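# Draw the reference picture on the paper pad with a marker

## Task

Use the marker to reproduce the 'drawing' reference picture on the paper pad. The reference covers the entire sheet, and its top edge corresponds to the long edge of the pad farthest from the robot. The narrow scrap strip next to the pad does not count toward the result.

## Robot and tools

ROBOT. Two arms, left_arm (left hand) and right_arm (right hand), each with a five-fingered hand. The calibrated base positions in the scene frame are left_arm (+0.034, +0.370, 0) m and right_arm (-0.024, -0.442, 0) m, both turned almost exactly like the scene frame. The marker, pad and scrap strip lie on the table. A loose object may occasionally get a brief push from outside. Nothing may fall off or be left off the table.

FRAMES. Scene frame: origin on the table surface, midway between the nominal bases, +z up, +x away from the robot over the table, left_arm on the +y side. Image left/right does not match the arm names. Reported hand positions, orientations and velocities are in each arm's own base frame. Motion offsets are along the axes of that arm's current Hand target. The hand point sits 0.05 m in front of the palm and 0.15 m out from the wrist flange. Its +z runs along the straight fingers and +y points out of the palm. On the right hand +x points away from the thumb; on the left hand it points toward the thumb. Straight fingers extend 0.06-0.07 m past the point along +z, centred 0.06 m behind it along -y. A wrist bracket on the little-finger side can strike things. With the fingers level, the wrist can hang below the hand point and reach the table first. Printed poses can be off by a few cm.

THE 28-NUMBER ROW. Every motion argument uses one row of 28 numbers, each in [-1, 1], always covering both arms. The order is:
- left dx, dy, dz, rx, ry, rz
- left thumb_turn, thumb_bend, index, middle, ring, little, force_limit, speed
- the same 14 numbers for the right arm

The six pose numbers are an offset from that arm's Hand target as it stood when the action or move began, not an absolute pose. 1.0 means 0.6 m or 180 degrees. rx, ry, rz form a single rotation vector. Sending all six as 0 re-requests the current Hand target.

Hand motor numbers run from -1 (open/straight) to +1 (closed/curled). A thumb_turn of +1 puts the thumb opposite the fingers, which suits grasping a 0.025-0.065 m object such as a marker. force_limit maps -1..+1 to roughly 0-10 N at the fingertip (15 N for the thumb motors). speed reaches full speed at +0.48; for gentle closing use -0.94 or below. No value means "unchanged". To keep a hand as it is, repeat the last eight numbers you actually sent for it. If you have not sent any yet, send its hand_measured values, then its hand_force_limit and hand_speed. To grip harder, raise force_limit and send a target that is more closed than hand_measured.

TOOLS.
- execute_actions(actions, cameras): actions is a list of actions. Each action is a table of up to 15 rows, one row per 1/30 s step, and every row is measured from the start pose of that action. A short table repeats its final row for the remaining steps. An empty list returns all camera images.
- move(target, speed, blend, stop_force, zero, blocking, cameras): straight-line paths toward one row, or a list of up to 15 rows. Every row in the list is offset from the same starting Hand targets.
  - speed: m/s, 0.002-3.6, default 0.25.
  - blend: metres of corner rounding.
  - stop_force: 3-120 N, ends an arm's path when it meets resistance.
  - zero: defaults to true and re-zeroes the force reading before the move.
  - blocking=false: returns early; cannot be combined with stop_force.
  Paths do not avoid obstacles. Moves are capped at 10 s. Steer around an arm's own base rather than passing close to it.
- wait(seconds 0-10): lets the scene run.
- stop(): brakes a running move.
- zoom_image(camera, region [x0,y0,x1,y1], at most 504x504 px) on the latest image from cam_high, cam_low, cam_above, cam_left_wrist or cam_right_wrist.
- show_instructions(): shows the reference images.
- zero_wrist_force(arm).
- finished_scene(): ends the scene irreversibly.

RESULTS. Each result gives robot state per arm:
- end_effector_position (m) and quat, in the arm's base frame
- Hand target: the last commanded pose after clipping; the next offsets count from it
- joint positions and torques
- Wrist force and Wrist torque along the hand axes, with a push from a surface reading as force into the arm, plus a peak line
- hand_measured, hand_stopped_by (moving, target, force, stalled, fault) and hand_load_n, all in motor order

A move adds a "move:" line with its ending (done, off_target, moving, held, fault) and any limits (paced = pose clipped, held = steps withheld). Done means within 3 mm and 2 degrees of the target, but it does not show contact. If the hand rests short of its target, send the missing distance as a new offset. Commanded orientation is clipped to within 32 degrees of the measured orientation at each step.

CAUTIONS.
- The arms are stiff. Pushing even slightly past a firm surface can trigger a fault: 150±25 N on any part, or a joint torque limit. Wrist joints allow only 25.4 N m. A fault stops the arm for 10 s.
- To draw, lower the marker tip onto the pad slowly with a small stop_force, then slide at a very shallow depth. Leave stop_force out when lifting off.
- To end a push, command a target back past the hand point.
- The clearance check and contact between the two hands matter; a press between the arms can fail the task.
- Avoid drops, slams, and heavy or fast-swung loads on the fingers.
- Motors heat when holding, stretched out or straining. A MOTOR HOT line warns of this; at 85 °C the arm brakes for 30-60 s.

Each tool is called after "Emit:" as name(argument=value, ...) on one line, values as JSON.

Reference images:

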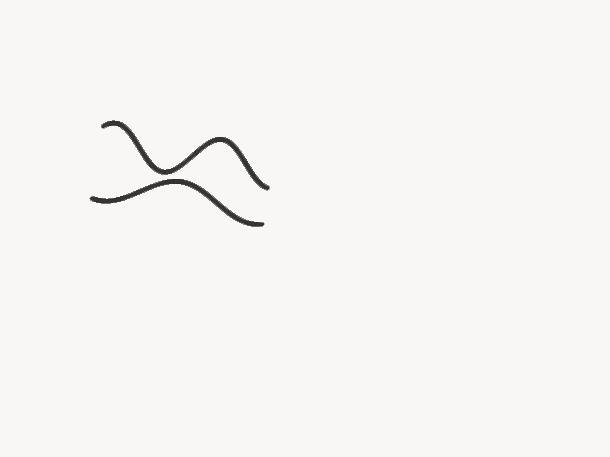

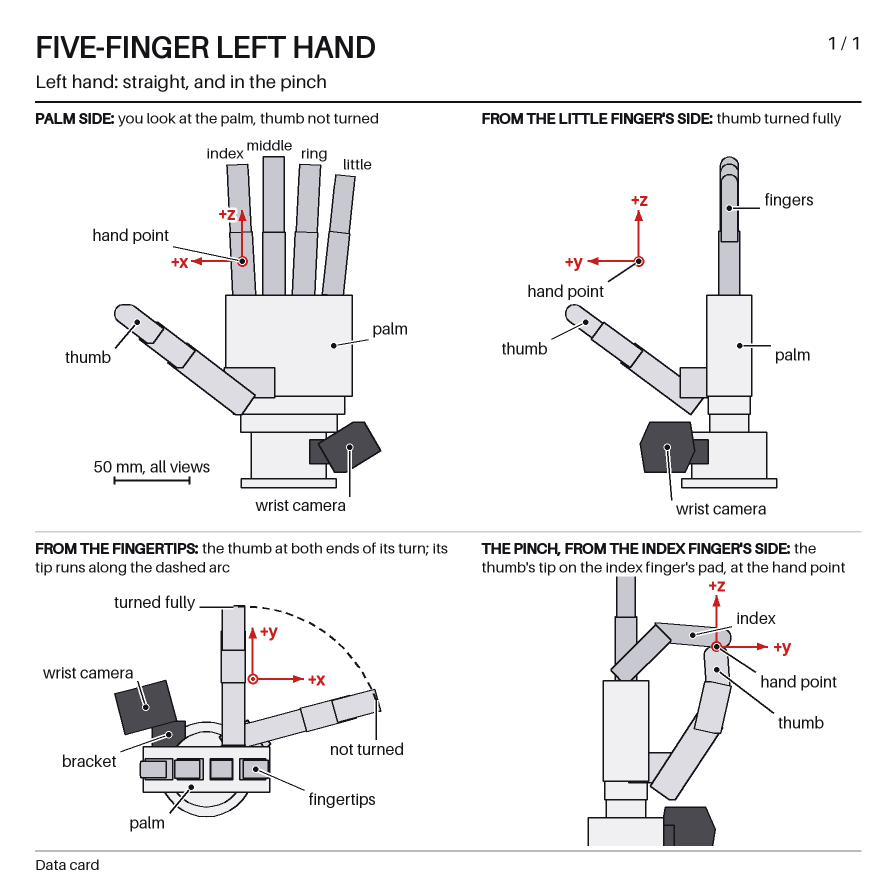

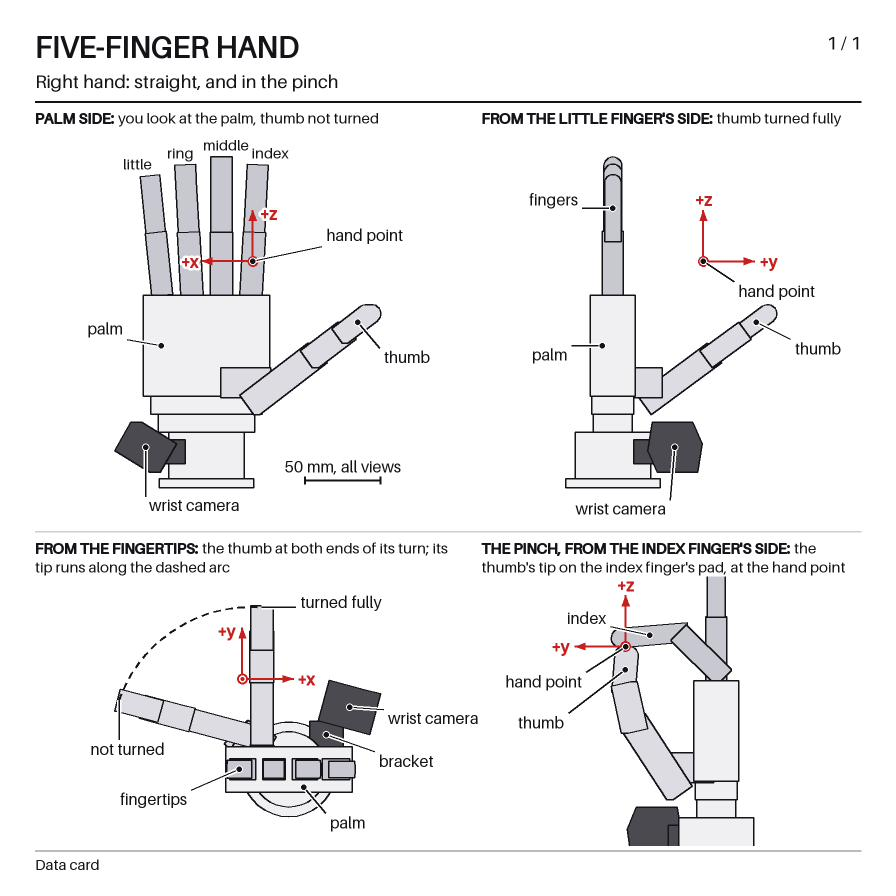

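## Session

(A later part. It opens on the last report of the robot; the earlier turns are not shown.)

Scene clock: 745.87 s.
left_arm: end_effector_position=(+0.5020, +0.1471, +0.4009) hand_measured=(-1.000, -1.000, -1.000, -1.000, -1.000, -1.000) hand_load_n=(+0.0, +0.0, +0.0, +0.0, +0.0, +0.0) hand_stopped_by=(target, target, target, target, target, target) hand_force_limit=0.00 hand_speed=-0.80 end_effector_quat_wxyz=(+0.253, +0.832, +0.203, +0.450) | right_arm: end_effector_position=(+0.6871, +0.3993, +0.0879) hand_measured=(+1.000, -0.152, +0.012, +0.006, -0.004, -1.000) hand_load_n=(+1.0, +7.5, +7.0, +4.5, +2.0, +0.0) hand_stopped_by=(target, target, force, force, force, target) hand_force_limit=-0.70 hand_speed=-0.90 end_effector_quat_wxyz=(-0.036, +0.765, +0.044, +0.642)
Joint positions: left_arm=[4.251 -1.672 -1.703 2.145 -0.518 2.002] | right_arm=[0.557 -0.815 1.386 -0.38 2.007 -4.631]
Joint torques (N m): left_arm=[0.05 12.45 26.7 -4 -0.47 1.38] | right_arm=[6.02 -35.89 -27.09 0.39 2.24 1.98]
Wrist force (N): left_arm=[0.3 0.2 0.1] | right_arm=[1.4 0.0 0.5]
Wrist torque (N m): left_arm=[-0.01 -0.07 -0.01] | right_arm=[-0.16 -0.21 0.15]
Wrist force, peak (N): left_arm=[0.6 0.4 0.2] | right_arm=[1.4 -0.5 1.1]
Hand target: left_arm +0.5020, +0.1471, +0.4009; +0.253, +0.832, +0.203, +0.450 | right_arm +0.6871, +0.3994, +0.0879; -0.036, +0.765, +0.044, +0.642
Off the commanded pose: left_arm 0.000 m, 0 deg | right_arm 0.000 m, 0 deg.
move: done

Emit:
move(target=[[0,0,0,0,0,0,-1,-1,-1,-1,-1,-1,0,-0.8,-0.01297,0,0.00229,0,0,0,1,-0.15,0.65,0.65,0.6,-1,-0.7,-0.9],[0,0,0,0,0,0,-1,-1,-1,-1,-1,-1,0,-0.8,-0.01304,0.00447,0.00189,0,0,0,1,-0.15,0.65,0.65,0.6,-1,-0.7,-0.9],[0,0,0,0,0,0,-1,-1,-1,-1,-1,-1,0,-0.8,-0.01326,0.00942,0.0006,0,0,0,1,-0.15,0.65,0.65,0.6,-1,-0.7,-0.9],[0,0,0,0,0,0,-1,-1,-1,-1,-1,-1,0,-0.8,-0.01383,0.01338,-0.00258,0,0,0,1,-0.15,0.65,0.65,0.6,-1,-0.7,-0.9],[0,0,0,0,0,0,-1,-1,-1,-1,-1,-1,0,-0.8,-0.01475,0.01632,-0.00774,0,0,0,1,-0.15,0.65,0.65,0.6,-1,-0.7,-0.9],[0,0,0,0,0,0,-1,-1,-1,-1,-1,-1,0,-0.8,-0.01624,0.0185,-0.01619,0,0,0,1,-0.15,0.65,0.65,0.6,-1,-0.7,-0.9],[0,0,0,0,0,0,-1,-1,-1,-1,-1,-1,0,-0.8,-0.01813,0.01954,-0.02685,0,0,0,1,-0.15,0.65,0.65,0.6,-1,-0.7,-0.9],[0,0,0,0,0,0,-1,-1,-1,-1,-1,-1,0,-0.8,-0.01981,0.02021,-0.03639,0,0,0,1,-0.15,0.65,0.65,0.6,-1,-0.7,-0.9],[0,0,0,0,0,0,-1,-1,-1,-1,-1,-1,0,-0.8,-0.02124,0.02164,-0.04448,0,0,0,1,-0.15,0.65,0.65,0.6,-1,-0.7,-0.9],[0,0,0,0,0,0,-1,-1,-1,-1,-1,-1,0,-0.8,-0.02228,0.0242,-0.05036,0,0,0,1,-0.15,0.65,0.65,0.6,-1,-0.7,-0.9],[0,0,0,0,0,0,-1,-1,-1,-1,-1,-1,0,-0.8,-0.023,0.02864,-0.05444,0,0,0,1,-0.15,0.65,0.65,0.6,-1,-0.7,-0.9],[0,0,0,0,0,0,-1,-1,-1,-1,-1,-1,0,-0.8,-0.02328,0.03441,-0.05595,0,0,0,1,-0.15,0.65,0.65,0.6,-1,-0.7,-0.9],[0,0,0,0,0,0,-1,-1,-1,-1,-1,-1,0,-0.8,-0.02308,0.04243,-0.05491,0,0,0,1,-0.15,0.65,0.65,0.6,-1,-0.7,-0.9],[0,0,0,0,0,0,-1,-1,-1,-1,-1,-1,0,-0.8,-0.02258,0.05325,-0.05205,0,0,0,1,-0.15,0.65,0.65,0.6,-1,-0.7,-0.9]], speed=[0.03,0.02,0.02,0.02,0.02,0.02,0.02,0.02,0.02,0.02,0.02,0.02,0.02,0.02], blend=[0,0.0015,0.0015,0.0015,0.0015,0.0015,0.0015,0.0015,0.0015,0.0015,0.0015,0.0015,0.0015,0])

Emit:
move(target=[[0,0,0,0,0,0,-1,-1,-1,-1,-1,-1,0,-0.8,0.00044,0.01064,0.0025,0,0,0,1,-0.15,0.65,0.65,0.6,-1,-0.7,-0.9],[0,0,0,0,0,0,-1,-1,-1,-1,-1,-1,0,-0.8,0.00056,0.01848,0.00317,0,0,0,1,-0.15,0.65,0.65,0.6,-1,-0.7,-0.9],[0,0,0,0,0,0,-1,-1,-1,-1,-1,-1,0,-0.8,0.00045,0.02469,0.00254,0,0,0,1,-0.15,0.65,0.65,0.6,-1,-0.7,-0.9],[0,0,0,0,0,0,-1,-1,-1,-1,-1,-1,0,-0.8,0.00016,0.02945,0.00088,0,0,0,1,-0.15,0.65,0.65,0.6,-1,-0.7,-0.9],[0,0,0,0,0,0,-1,-1,-1,-1,-1,-1,0,-0.8,-0.0005,0.03408,-0.00282,0,0,0,1,-0.15,0.65,0.65,0.6,-1,-0.7,-0.9],[0,0,0,0,0,0,-1,-1,-1,-1,-1,-1,0,-0.8,-0.00148,0.03683,-0.00835,0,0,0,1,-0.15,0.65,0.65,0.6,-1,-0.7,-0.9],[0,0,0,0,0,0,-1,-1,-1,-1,-1,-1,0,-0.8,-0.0029,0.03826,-0.01643,0,0,0,1,-0.15,0.65,0.65,0.6,-1,-0.7,-0.9],[0,0,0,0,0,0,-1,-1,-1,-1,-1,-1,0,-0.8,-0.0046,0.03893,-0.02598,0,0,0,1,-0.15,0.65,0.65,0.6,-1,-0.7,-0.9],[0,0,0,0,0,0,-1,-1,-1,-1,-1,-1,0,-0.8,-0.00628,0.03961,-0.03552,0,0,0,1,-0.15,0.65,0.65,0.6,-1,-0.7,-0.9],[0,0,0,0,0,0,-1,-1,-1,-1,-1,-1,0,-0.8,-0.00771,0.04103,-0.04361,0,0,0,1,-0.15,0.65,0.65,0.6,-1,-0.7,-0.9],[0,0,0,0,0,0,-1,-1,-1,-1,-1,-1,0,-0.8,-0.00869,0.04286,-0.04913,0,0,0,1,-0.15,0.65,0.65,0.6,-1,-0.7,-0.9],[0,0,0,0,0,0,-1,-1,-1,-1,-1,-1,0,-0.8,-0.00935,0.04607,-0.05286,0,0,0,1,-0.15,0.65,0.65,0.6,-1,-0.7,-0.9],[0,0,0,0,0,0,-1,-1,-1,-1,-1,-1,0,-0.8,0.01034,0.04607,-0.05634,0,0,0,1,-0.15,0.65,0.65,0.6,-1,-0.7,-0.9]], speed=[0.02,0.02,0.02,0.02,0.02,0.02,0.02,0.02,0.02,0.02,0.02,0.02,0.05], blend=[0.0015,0.0015,0.0015,0.0015,0.0015,0.0015,0.0015,0.0015,0.0015,0.0015,0.0015,0,0])

Scene clock: 790.13 s.
left_arm: end_effector_position=(+0.5020, +0.1471, +0.4009) hand_measured=(-1.000, -1.000, -1.000, -1.000, -1.000, -1.000) hand_load_n=(+0.0, +0.0, +0.0, +0.0, +0.0, +0.0) hand_stopped_by=(target, target, target, target, target, target) hand_force_limit=0.00 hand_speed=-0.80 end_effector_quat_wxyz=(+0.253, +0.832, +0.203, +0.450) | right_arm: end_effector_position=(+0.6578, +0.3640, +0.0800) hand_measured=(+1.000, -0.152, +0.012, +0.006, -0.004, -1.000) hand_load_n=(+0.0, +7.0, +7.0, +4.5, +2.0, +0.0) hand_stopped_by=(target, target, force, force, force, target) hand_force_limit=-0.70 hand_speed=-0.90 end_effector_quat_wxyz=(-0.036, +0.765, +0.044, +0.642)
Joint positions: left_arm=[4.251 -1.672 -1.703 2.145 -0.518 2.002] | right_arm=[0.531 -0.894 1.561 -0.476 1.982 -4.636]
Joint torques (N m): left_arm=[-0.02 12.6 26.98 -4.01 -0.55 1.43] | right_arm=[-6.77 -48.88 -8.87 -1.82 -1.97 -1.5]
Wrist force (N): left_arm=[0.4 0.4 0.1] | right_arm=[2.9 -0.6 0.1]
Wrist torque (N m): left_arm=[0.04 -0.09 -0.01] | right_arm=[-0.19 -0.17 0.27]
Wrist force, peak (N): left_arm=[0.5 0.7 0.0] | right_arm=[4.7 -0.9 0.0]
Hand target: left_arm +0.5020, +0.1471, +0.4009; +0.253, +0.832, +0.203, +0.450 | right_arm +0.6578, +0.3639, +0.0800; -0.036, +0.765, +0.044, +0.642
Off the commanded pose: left_arm 0.000 m, 0 deg | right_arm 0.000 m, 0 deg.
move: done; blend cut to 0.0013 m at target 2

Scene clock: 793.70 s.
left_arm: end_effector_position=(+0.5020, +0.1471, +0.4009) hand_measured=(-1.000, -1.000, -1.000, -1.000, -1.000, -1.000) hand_load_n=(+0.0, +0.0, +0.0, +0.0, +0.0, +0.0) hand_stopped_by=(target, target, target, target, target, target) hand_force_limit=0.00 hand_speed=-0.80 end_effector_quat_wxyz=(+0.253, +0.832, +0.203, +0.450) | right_arm: end_effector_position=(+0.6290, +0.3327, +0.0919) hand_measured=(+1.000, -0.152, +0.012, +0.006, -0.004, -1.000) hand_load_n=(+0.5, +7.5, +7.5, +4.5, +2.0, +0.0) hand_stopped_by=(target, target, force, force, force, target) hand_force_limit=-0.70 hand_speed=-0.90 end_effector_quat_wxyz=(-0.036, +0.765, +0.044, +0.642)
Joint positions: left_arm=[4.251 -1.672 -1.703 2.145 -0.518 2.002] | right_arm=[0.507 -0.992 1.7 -0.519 1.958 -4.641]
Joint torques (N m): left_arm=[0.04 12.22 26.58 -3.97 -0.5 1.47] | right_arm=[-6.62 -46.62 -24.3 0.35 -1.74 -0.36]
Wrist force (N): left_arm=[0.3 0.2 0.1] | right_arm=[0.5 -0.3 0.3]
Wrist torque (N m): left_arm=[0.00 -0.07 -0.01] | right_arm=[-0.16 -0.08 0.11]
Wrist force, peak (N): left_arm=[0.4 0.3 0.5] | right_arm=[3.3 -0.6 0.5]
Hand target: left_arm +0.5020, +0.1471, +0.4009; +0.253, +0.832, +0.203, +0.450 | right_arm +0.6290, +0.3327, +0.0920; -0.036, +0.765, +0.044, +0.642
Off the commanded pose: left_arm 0.000 m, 0 deg | right_arm 0.000 m, 0 deg.
move: done

Emit:
move(target=[[0,0,0,0,0,0,-1,-1,-1,-1,-1,-1,0,-0.8,0.1452,0.4532,-0.2128,0,0,0,1,-0.15,0.65,0.65,0.6,-1,-0.7,-0.9]], speed=0.25, cameras=["cam_above"])

Emit:
zoom_image(camera="cam_above", region=[380, 190, 500, 290])

Emit:
show_instructions()

Scene clock: 801.27 s.
left_arm: end_effector_position=(+0.5020, +0.1471, +0.4009) hand_measured=(-1.000, -1.000, -1.000, -1.000, -1.000, -1.000) hand_load_n=(+0.0, +0.0, +0.0, +0.0, -0.5, +0.0) hand_stopped_by=(target, target, target, target, target, target) hand_force_limit=0.00 hand_speed=-0.80 end_effector_quat_wxyz=(+0.253, +0.832, +0.203, +0.450) | right_arm: end_effector_position=(+0.5499, +0.0501, +0.2001) hand_measured=(+1.000, -0.152, +0.012, +0.006, -0.004, -1.000) hand_load_n=(+0.5, +7.0, +7.0, +4.5, +2.0, +0.0) hand_stopped_by=(target, target, force, force, force, target) hand_force_limit=-0.70 hand_speed=-0.90 end_effector_quat_wxyz=(-0.036, +0.765, +0.044, +0.642)
Joint positions: left_arm=[4.251 -1.672 -1.703 2.145 -0.518 2.002] | right_arm=[-0.172 -1.63 2.21 -0.399 1.29 -4.764]
Joint torques (N m): left_arm=[0.1 12.57 26.4 -3.94 -0.46 1.4] | right_arm=[-7.27 -23.98 -10.09 0.63 -2.11 -1.61]
Wrist force (N): left_arm=[0.5 0.5 -0.1] | right_arm=[1.2 -0.1 0.7]
Wrist torque (N m): left_arm=[0.05 -0.10 -0.01] | right_arm=[-0.18 -0.21 0.25]
Wrist force, peak (N): left_arm=[0.7 0.3 0.3] | right_arm=[0.6 -1.8 1.0]
Hand target: left_arm +0.5020, +0.1471, +0.4009; +0.253, +0.832, +0.203, +0.450 | right_arm +0.5499, +0.0501, +0.2001; -0.036, +0.765, +0.044, +0.642
Off the commanded pose: left_arm 0.000 m, 0 deg | right_arm 0.000 m, 0 deg.
move: done
Images, in order (width x height): cam_above 896x504.

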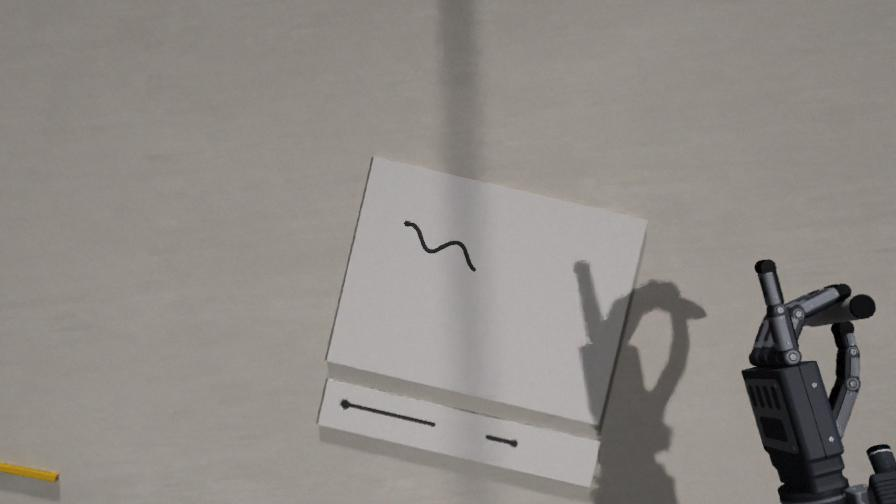

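Scaled by 4.200 from the camera's 896x504 image, which has a finer 1280x720 frame.

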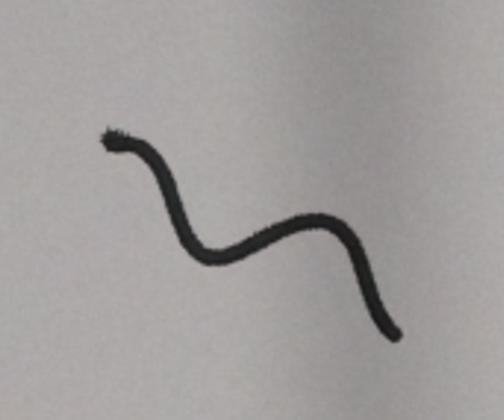

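Reference images for this scene: drawing, FIVE-FINGER LEFT HAND page 1, FIVE-FINGER HAND page 1.

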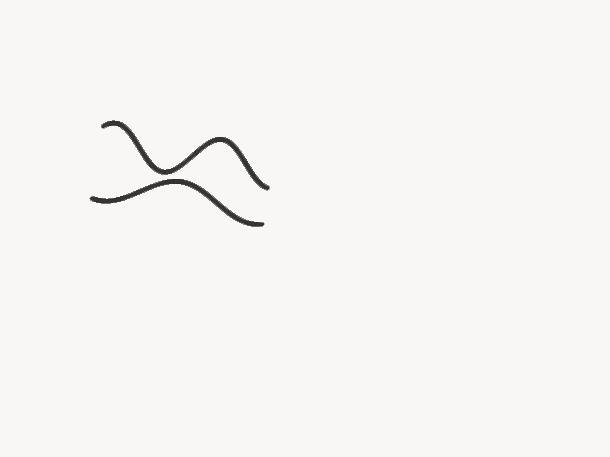

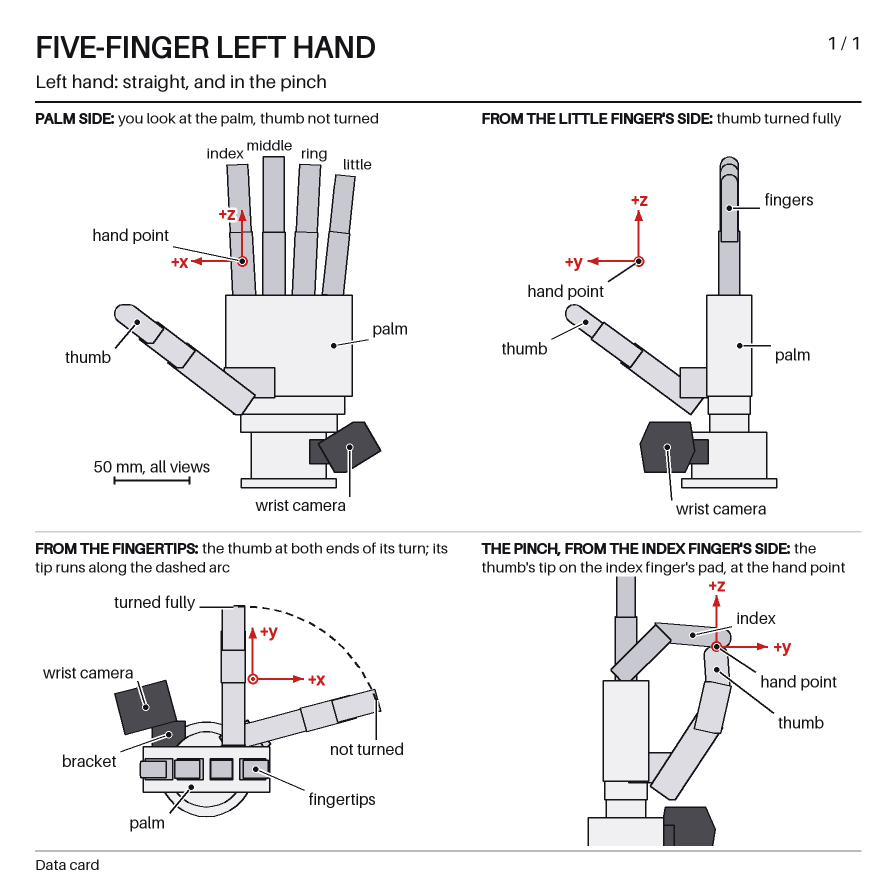

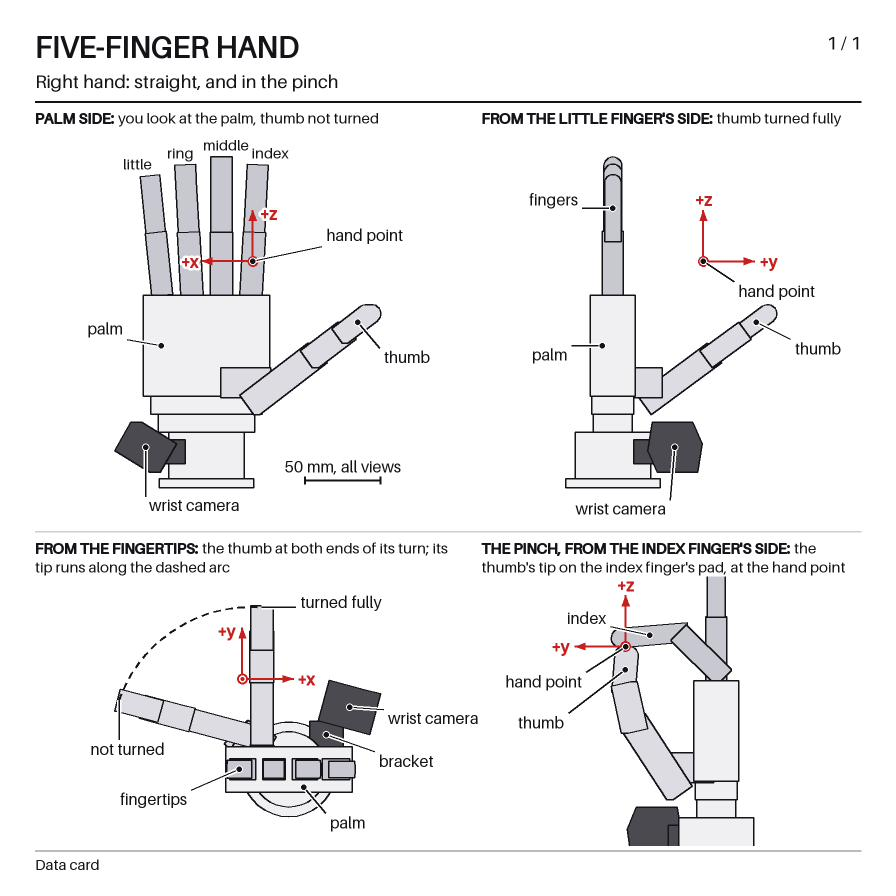

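Emit:
move(target=[[0,0,0,0,0,0,-1,-1,-1,-1,-1,-1,0,-0.8,-0.1415,-0.5879,0.2728,0,0,0,1,-0.15,0.65,0.65,0.6,-1,-0.7,-0.9]], speed=0.2)

Scene clock: 826.33 s.
left_arm: end_effector_position=(+0.5020, +0.1471, +0.4009) hand_measured=(-1.000, -1.000, -1.000, -1.000, -1.000, -1.000) hand_load_n=(+0.0, +0.0, +0.0, +0.0, +0.0, +0.0) hand_stopped_by=(target, target, target, target, target, target) hand_force_limit=0.00 hand_speed=-0.80 end_effector_quat_wxyz=(+0.253, +0.832, +0.203, +0.450) | right_arm: end_effector_position=(+0.6554, +0.4171, +0.0879) hand_measured=(+1.000, -0.152, +0.012, +0.006, -0.004, -1.000) hand_load_n=(+0.5, +7.5, +7.5, +4.5, +1.5, +0.0) hand_stopped_by=(target, target, force, force, force, target) hand_force_limit=-0.70 hand_speed=-0.90 end_effector_quat_wxyz=(-0.036, +0.765, +0.044, +0.642)
Joint positions: left_arm=[4.251 -1.672 -1.703 2.145 -0.518 2.002] | right_arm=[0.611 -0.832 1.42 -0.39 2.06 -4.619]
Joint torques (N m): left_arm=[-0.3 12.61 26.76 -3.8 -0.56 1.37] | right_arm=[6.52 -34.14 -25.31 0.48 2.3 1.97]
Wrist force (N): left_arm=[0.2 0.3 0.5] | right_arm=[1.0 -0.2 0.2]
Wrist torque (N m): left_arm=[-0.01 -0.03 -0.03] | right_arm=[-0.15 -0.16 0.12]
Wrist force, peak (N): left_arm=[0.6 0.3 0.3] | right_arm=[1.8 0.9 0.3]
Hand target: left_arm +0.5020, +0.1471, +0.4009; +0.253, +0.832, +0.203, +0.450 | right_arm +0.6554, +0.4171, +0.0879; -0.036, +0.765, +0.044, +0.642
Off the commanded pose: left_arm 0.000 m, 0 deg | right_arm 0.000 m, 0 deg.
move: done

Emit:
move(target=[[0,0,0,0,0,0,-1,-1,-1,-1,-1,-1,0,-0.8,-0.01297,0,0.00229,0,0,0,1,-0.15,0.65,0.65,0.6,-1,-0.7,-0.9],[0,0,0,0,0,0,-1,-1,-1,-1,-1,-1,0,-0.8,-0.01362,0.0037,-0.00141,0,0,0,1,-0.15,0.65,0.65,0.6,-1,-0.7,-0.9],[0,0,0,0,0,0,-1,-1,-1,-1,-1,-1,0,-0.8,-0.01425,0.00934,-0.00497,0,0,0,1,-0.15,0.65,0.65,0.6,-1,-0.7,-0.9],[0,0,0,0,0,0,-1,-1,-1,-1,-1,-1,0,-0.8,-0.01468,0.01558,-0.00737,0,0,0,1,-0.15,0.65,0.65,0.6,-1,-0.7,-0.9],[0,0,0,0,0,0,-1,-1,-1,-1,-1,-1,0,-0.8,-0.01492,0.02235,-0.00874,0,0,0,1,-0.15,0.65,0.65,0.6,-1,-0.7,-0.9],[0,0,0,0,0,0,-1,-1,-1,-1,-1,-1,0,-0.8,-0.01509,0.03122,-0.00968,0,0,0,1,-0.15,0.65,0.65,0.6,-1,-0.7,-0.9],[0,0,0,0,0,0,-1,-1,-1,-1,-1,-1,0,-0.8,-0.0152,0.04116,-0.01034,0,0,0,1,-0.15,0.65,0.65,0.6,-1,-0.7,-0.9],[0,0,0,0,0,0,-1,-1,-1,-1,-1,-1,0,-0.8,-0.01535,0.05103,-0.01115,0,0,0,1,-0.15,0.65,0.65,0.6,-1,-0.7,-0.9],[0,0,0,0,0,0,-1,-1,-1,-1,-1,-1,0,-0.8,-0.01567,0.06037,-0.01298,0,0,0,1,-0.15,0.65,0.65,0.6,-1,-0.7,-0.9],[0,0,0,0,0,0,-1,-1,-1,-1,-1,-1,0,-0.8,-0.0162,0.06818,-0.01597,0,0,0,1,-0.15,0.65,0.65,0.6,-1,-0.7,-0.9],[0,0,0,0,0,0,-1,-1,-1,-1,-1,-1,0,-0.8,-0.01694,0.07444,-0.02013,0,0,0,1,-0.15,0.65,0.65,0.6,-1,-0.7,-0.9],[0,0,0,0,0,0,-1,-1,-1,-1,-1,-1,0,-0.8,-0.01798,0.0798,-0.02604,0,0,0,1,-0.15,0.65,0.65,0.6,-1,-0.7,-0.9],[0,0,0,0,0,0,-1,-1,-1,-1,-1,-1,0,-0.8,-0.01944,0.08488,-0.0343,0,0,0,1,-0.15,0.65,0.65,0.6,-1,-0.7,-0.9],[0,0,0,0,0,0,-1,-1,-1,-1,-1,-1,0,-0.8,-0.02114,0.08928,-0.04387,0,0,0,1,-0.15,0.65,0.65,0.6,-1,-0.7,-0.9]], speed=[0.03,0.02,0.02,0.02,0.02,0.02,0.02,0.02,0.02,0.02,0.02,0.02,0.02,0.02], blend=[0,0.0015,0.0015,0.0015,0.0015,0.0015,0.0015,0.0015,0.0015,0.0015,0.0015,0.0015,0.0015,0])

Emit:
move(target=[[0,0,0,0,0,0,-1,-1,-1,-1,-1,-1,0,-0.8,-0.00176,0.00421,-0.00994,0,0,0,1,-0.15,0.65,0.65,0.6,-1,-0.7,-0.9],[0,0,0,0,0,0,-1,-1,-1,-1,-1,-1,0,-0.8,-0.00339,0.0088,-0.01915,0,0,0,1,-0.15,0.65,0.65,0.6,-1,-0.7,-0.9],[0,0,0,0,0,0,-1,-1,-1,-1,-1,-1,0,-0.8,-0.00473,0.01422,-0.02675,0,0,0,1,-0.15,0.65,0.65,0.6,-1,-0.7,-0.9],[0,0,0,0,0,0,-1,-1,-1,-1,-1,-1,0,-0.8,-0.00567,0.01988,-0.03207,0,0,0,1,-0.15,0.65,0.65,0.6,-1,-0.7,-0.9],[0,0,0,0,0,0,-1,-1,-1,-1,-1,-1,0,-0.8,-0.00637,0.0272,-0.03602,0,0,0,1,-0.15,0.65,0.65,0.6,-1,-0.7,-0.9],[0,0,0,0,0,0,-1,-1,-1,-1,-1,-1,0,-0.8,0.01332,0.0272,-0.0395,0,0,0,1,-0.15,0.65,0.65,0.6,-1,-0.7,-0.9]], speed=[0.02,0.02,0.02,0.02,0.02,0.05], blend=[0.0015,0.0015,0.0015,0.0015,0,0])

Scene clock: 860.17 s.
left_arm: end_effector_position=(+0.5020, +0.1471, +0.4009) hand_measured=(-1.000, -1.000, -1.000, -1.000, -1.000, -1.000) hand_load_n=(+0.0, +0.0, +0.0, +0.0, +0.0, +0.0) hand_stopped_by=(target, target, target, target, target, target) hand_force_limit=0.00 hand_speed=-0.80 end_effector_quat_wxyz=(+0.253, +0.832, +0.203, +0.450) | right_arm: end_effector_position=(+0.6336, +0.3607, +0.0800) hand_measured=(+1.000, -0.152, +0.012, +0.006, -0.004, -1.000) hand_load_n=(+0.0, +7.0, +7.0, +4.5, +2.0, +0.0) hand_stopped_by=(target, target, force, force, force, target) hand_force_limit=-0.70 hand_speed=-0.90 end_effector_quat_wxyz=(-0.036, +0.765, +0.044, +0.642) end_effector_velocity=(-0.001, -0.001, -0.001) end_effector_angular_velocity=(-0.001, +0.001, -0.001)
Joint positions: left_arm=[4.251 -1.672 -1.703 2.145 -0.518 2.002] | right_arm=[0.549 -0.931 1.628 -0.506 1.999 -4.633]
Joint velocities: left_arm=[within noise] | right_arm=[-0.001 -0.002 0.005 -0.001 0 0]
Joint torques (N m): left_arm=[-0.11 12.29 26.23 -3.76 -0.52 1.37] | right_arm=[-6.88 -46.03 -8.56 -2.07 -1.78 -1.55]
Wrist force (N): left_arm=[0.4 0.3 0.1] | right_arm=[3.0 -0.4 0.9]
Wrist torque (N m): left_arm=[0.02 -0.09 -0.01] | right_arm=[-0.21 -0.13 0.25]
Wrist force, peak (N): left_arm=[0.7 0.5 0.2] | right_arm=[4.9 -0.9 0.5]
Hand target: left_arm +0.5020, +0.1471, +0.4009; +0.253, +0.832, +0.203, +0.450 | right_arm +0.6336, +0.3607, +0.0800; -0.036, +0.765, +0.044, +0.642
Off the commanded pose: left_arm 0.000 m, 0 deg | right_arm 0.000 m, 0 deg.
move: done

Scene clock: 862.47 s.
left_arm: end_effector_position=(+0.5020, +0.1471, +0.4009) hand_measured=(-1.000, -1.000, -1.000, -1.000, -1.000, -1.000) hand_load_n=(+0.0, -0.5, +0.0, +0.0, +0.0, +0.0) hand_stopped_by=(target, target, target, target, target, target) hand_force_limit=0.00 hand_speed=-0.80 end_effector_quat_wxyz=(+0.253, +0.832, +0.203, +0.450) | right_arm: end_effector_position=(+0.6136, +0.3420, +0.0919) hand_measured=(+1.000, -0.152, +0.012, +0.006, -0.004, -1.000) hand_load_n=(+0.5, +7.0, +7.5, +4.5, +2.0, +0.0) hand_stopped_by=(target, target, force, force, force, target) hand_force_limit=-0.70 hand_speed=-0.90 end_effector_quat_wxyz=(-0.036, +0.765, +0.044, +0.642)
Joint positions: left_arm=[4.251 -1.672 -1.703 2.145 -0.518 2.002] | right_arm=[0.538 -1 1.714 -0.523 1.988 -4.635]
Joint torques (N m): left_arm=[-0.27 12.35 26.62 -3.7 -0.5 1.4] | right_arm=[-6.23 -45.88 -24.67 0.51 -1.84 -0.27]
Wrist force (N): left_arm=[0.3 0.3 0.2] | right_arm=[1.0 -0.4 0.5]
Wrist torque (N m): left_arm=[0.01 -0.06 -0.02] | right_arm=[-0.21 -0.17 0.24]
Wrist force, peak (N): left_arm=[0.6 0.4 0.4] | right_arm=[3.4 -0.4 0.4]
Hand target: left_arm +0.5020, +0.1471, +0.4009; +0.253, +0.832, +0.203, +0.450 | right_arm +0.6136, +0.3420, +0.0920; -0.036, +0.765, +0.044, +0.642
Off the commanded pose: left_arm 0.000 m, 0 deg | right_arm 0.000 m, 0 deg.
move: done

Emit:
move(target=[[0,0,0,0,0,0,-1,-1,-1,-1,-1,-1,0,-0.8,0.0164,0,-0.0029,0,0,0,1,-0.15,0.65,0.65,0.6,-1,-0.7,-0.9],[0,0,0,0,0,0,-1,-1,-1,-1,-1,-1,0,-0.8,0.1493,0.4715,-0.1894,0,0,0,1,-0.15,0.65,0.65,0.6,-1,-0.7,-0.9]], speed=0.2, blend=[0.004,0], cameras=["all"])

Emit:
zoom_image(camera="cam_above", region=[380, 190, 500, 310])

Emit:
zoom_image(camera="cam_above", region=[310, 140, 660, 440])

Scene clock: 873.57 s.
left_arm: end_effector_position=(+0.5020, +0.1471, +0.4009) hand_measured=(-1.000, -1.000, -1.000, -1.000, -1.000, -1.000) hand_load_n=(+0.0, +0.0, +0.0, +0.0, +0.0, +0.0) hand_stopped_by=(target, target, target, target, target, target) hand_force_limit=0.00 hand_speed=-0.80 end_effector_quat_wxyz=(+0.253, +0.832, +0.203, +0.450) | right_arm: end_effector_position=(+0.5499, +0.0501, +0.2001) hand_measured=(+1.000, -0.152, +0.012, +0.006, -0.004, -1.000) hand_load_n=(+0.5, +7.5, +7.0, +4.5, +2.0, +0.0) hand_stopped_by=(target, target, force, force, force, target) hand_force_limit=-0.70 hand_speed=-0.90 end_effector_quat_wxyz=(-0.036, +0.765, +0.044, +0.642)
Joint positions: left_arm=[4.251 -1.672 -1.703 2.145 -0.518 2.002] | right_arm=[-0.172 -1.63 2.21 -0.399 1.29 -4.764]
Joint torques (N m): left_arm=[-0.92 12.01 26.67 -3.73 -0.52 1.31] | right_arm=[-6.73 -23.81 -10.93 0.41 -2.07 -1.79]
Wrist force (N): left_arm=[0.4 0.3 0.3] | right_arm=[1.4 -0.2 0.6]
Wrist torque (N m): left_arm=[0.01 -0.07 -0.01] | right_arm=[-0.20 -0.23 0.26]
Wrist force, peak (N): left_arm=[0.3 0.5 0.6] | right_arm=[1.8 0.9 0.2]
Hand target: left_arm +0.5020, +0.1471, +0.4009; +0.253, +0.832, +0.203, +0.450 | right_arm +0.5499, +0.0500, +0.2001; -0.036, +0.765, +0.044, +0.642
Off the commanded pose: left_arm 0.000 m, 0 deg | right_arm 0.000 m, 0 deg.
move: done

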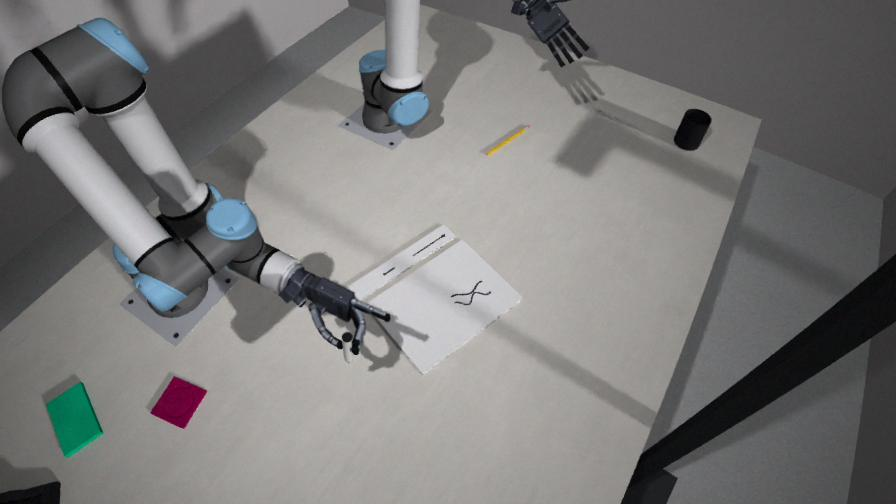

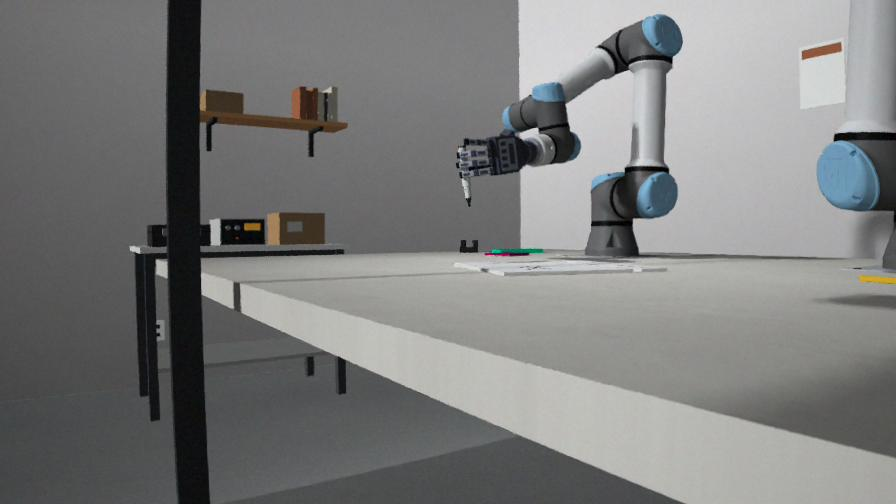

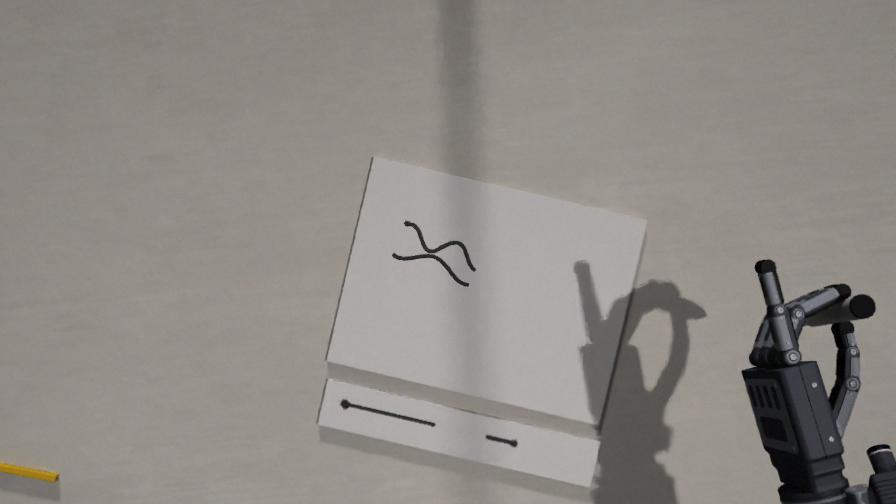

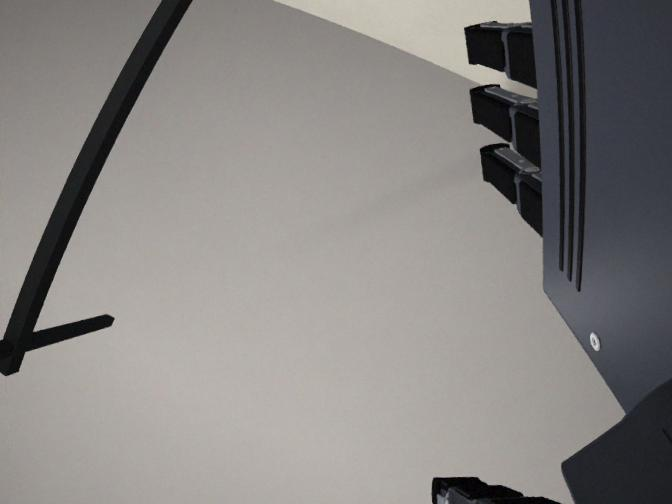

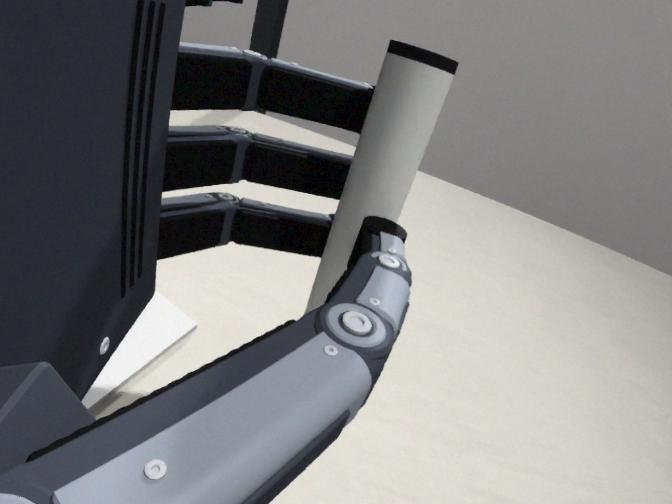

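Scaled by 4.200 from the camera's 896x504 image, which has a finer 1280x720 frame.

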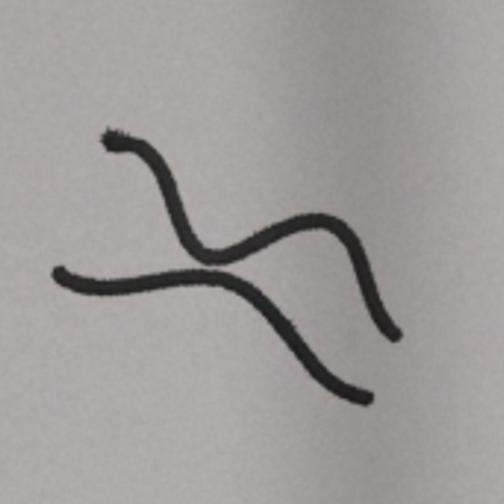

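Scaled by 1.440 from the camera's 896x504 image, which has a finer 1280x720 frame.

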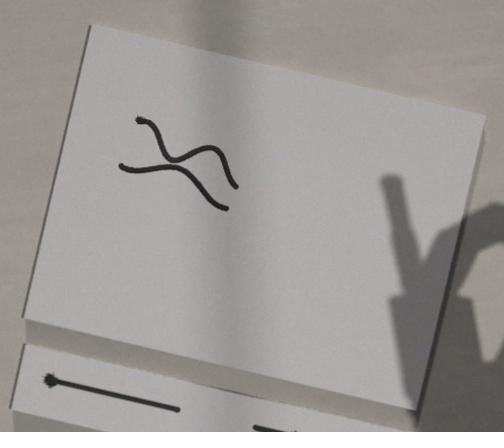

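Emit:
finished_scene(scene=1)

The scene is finished.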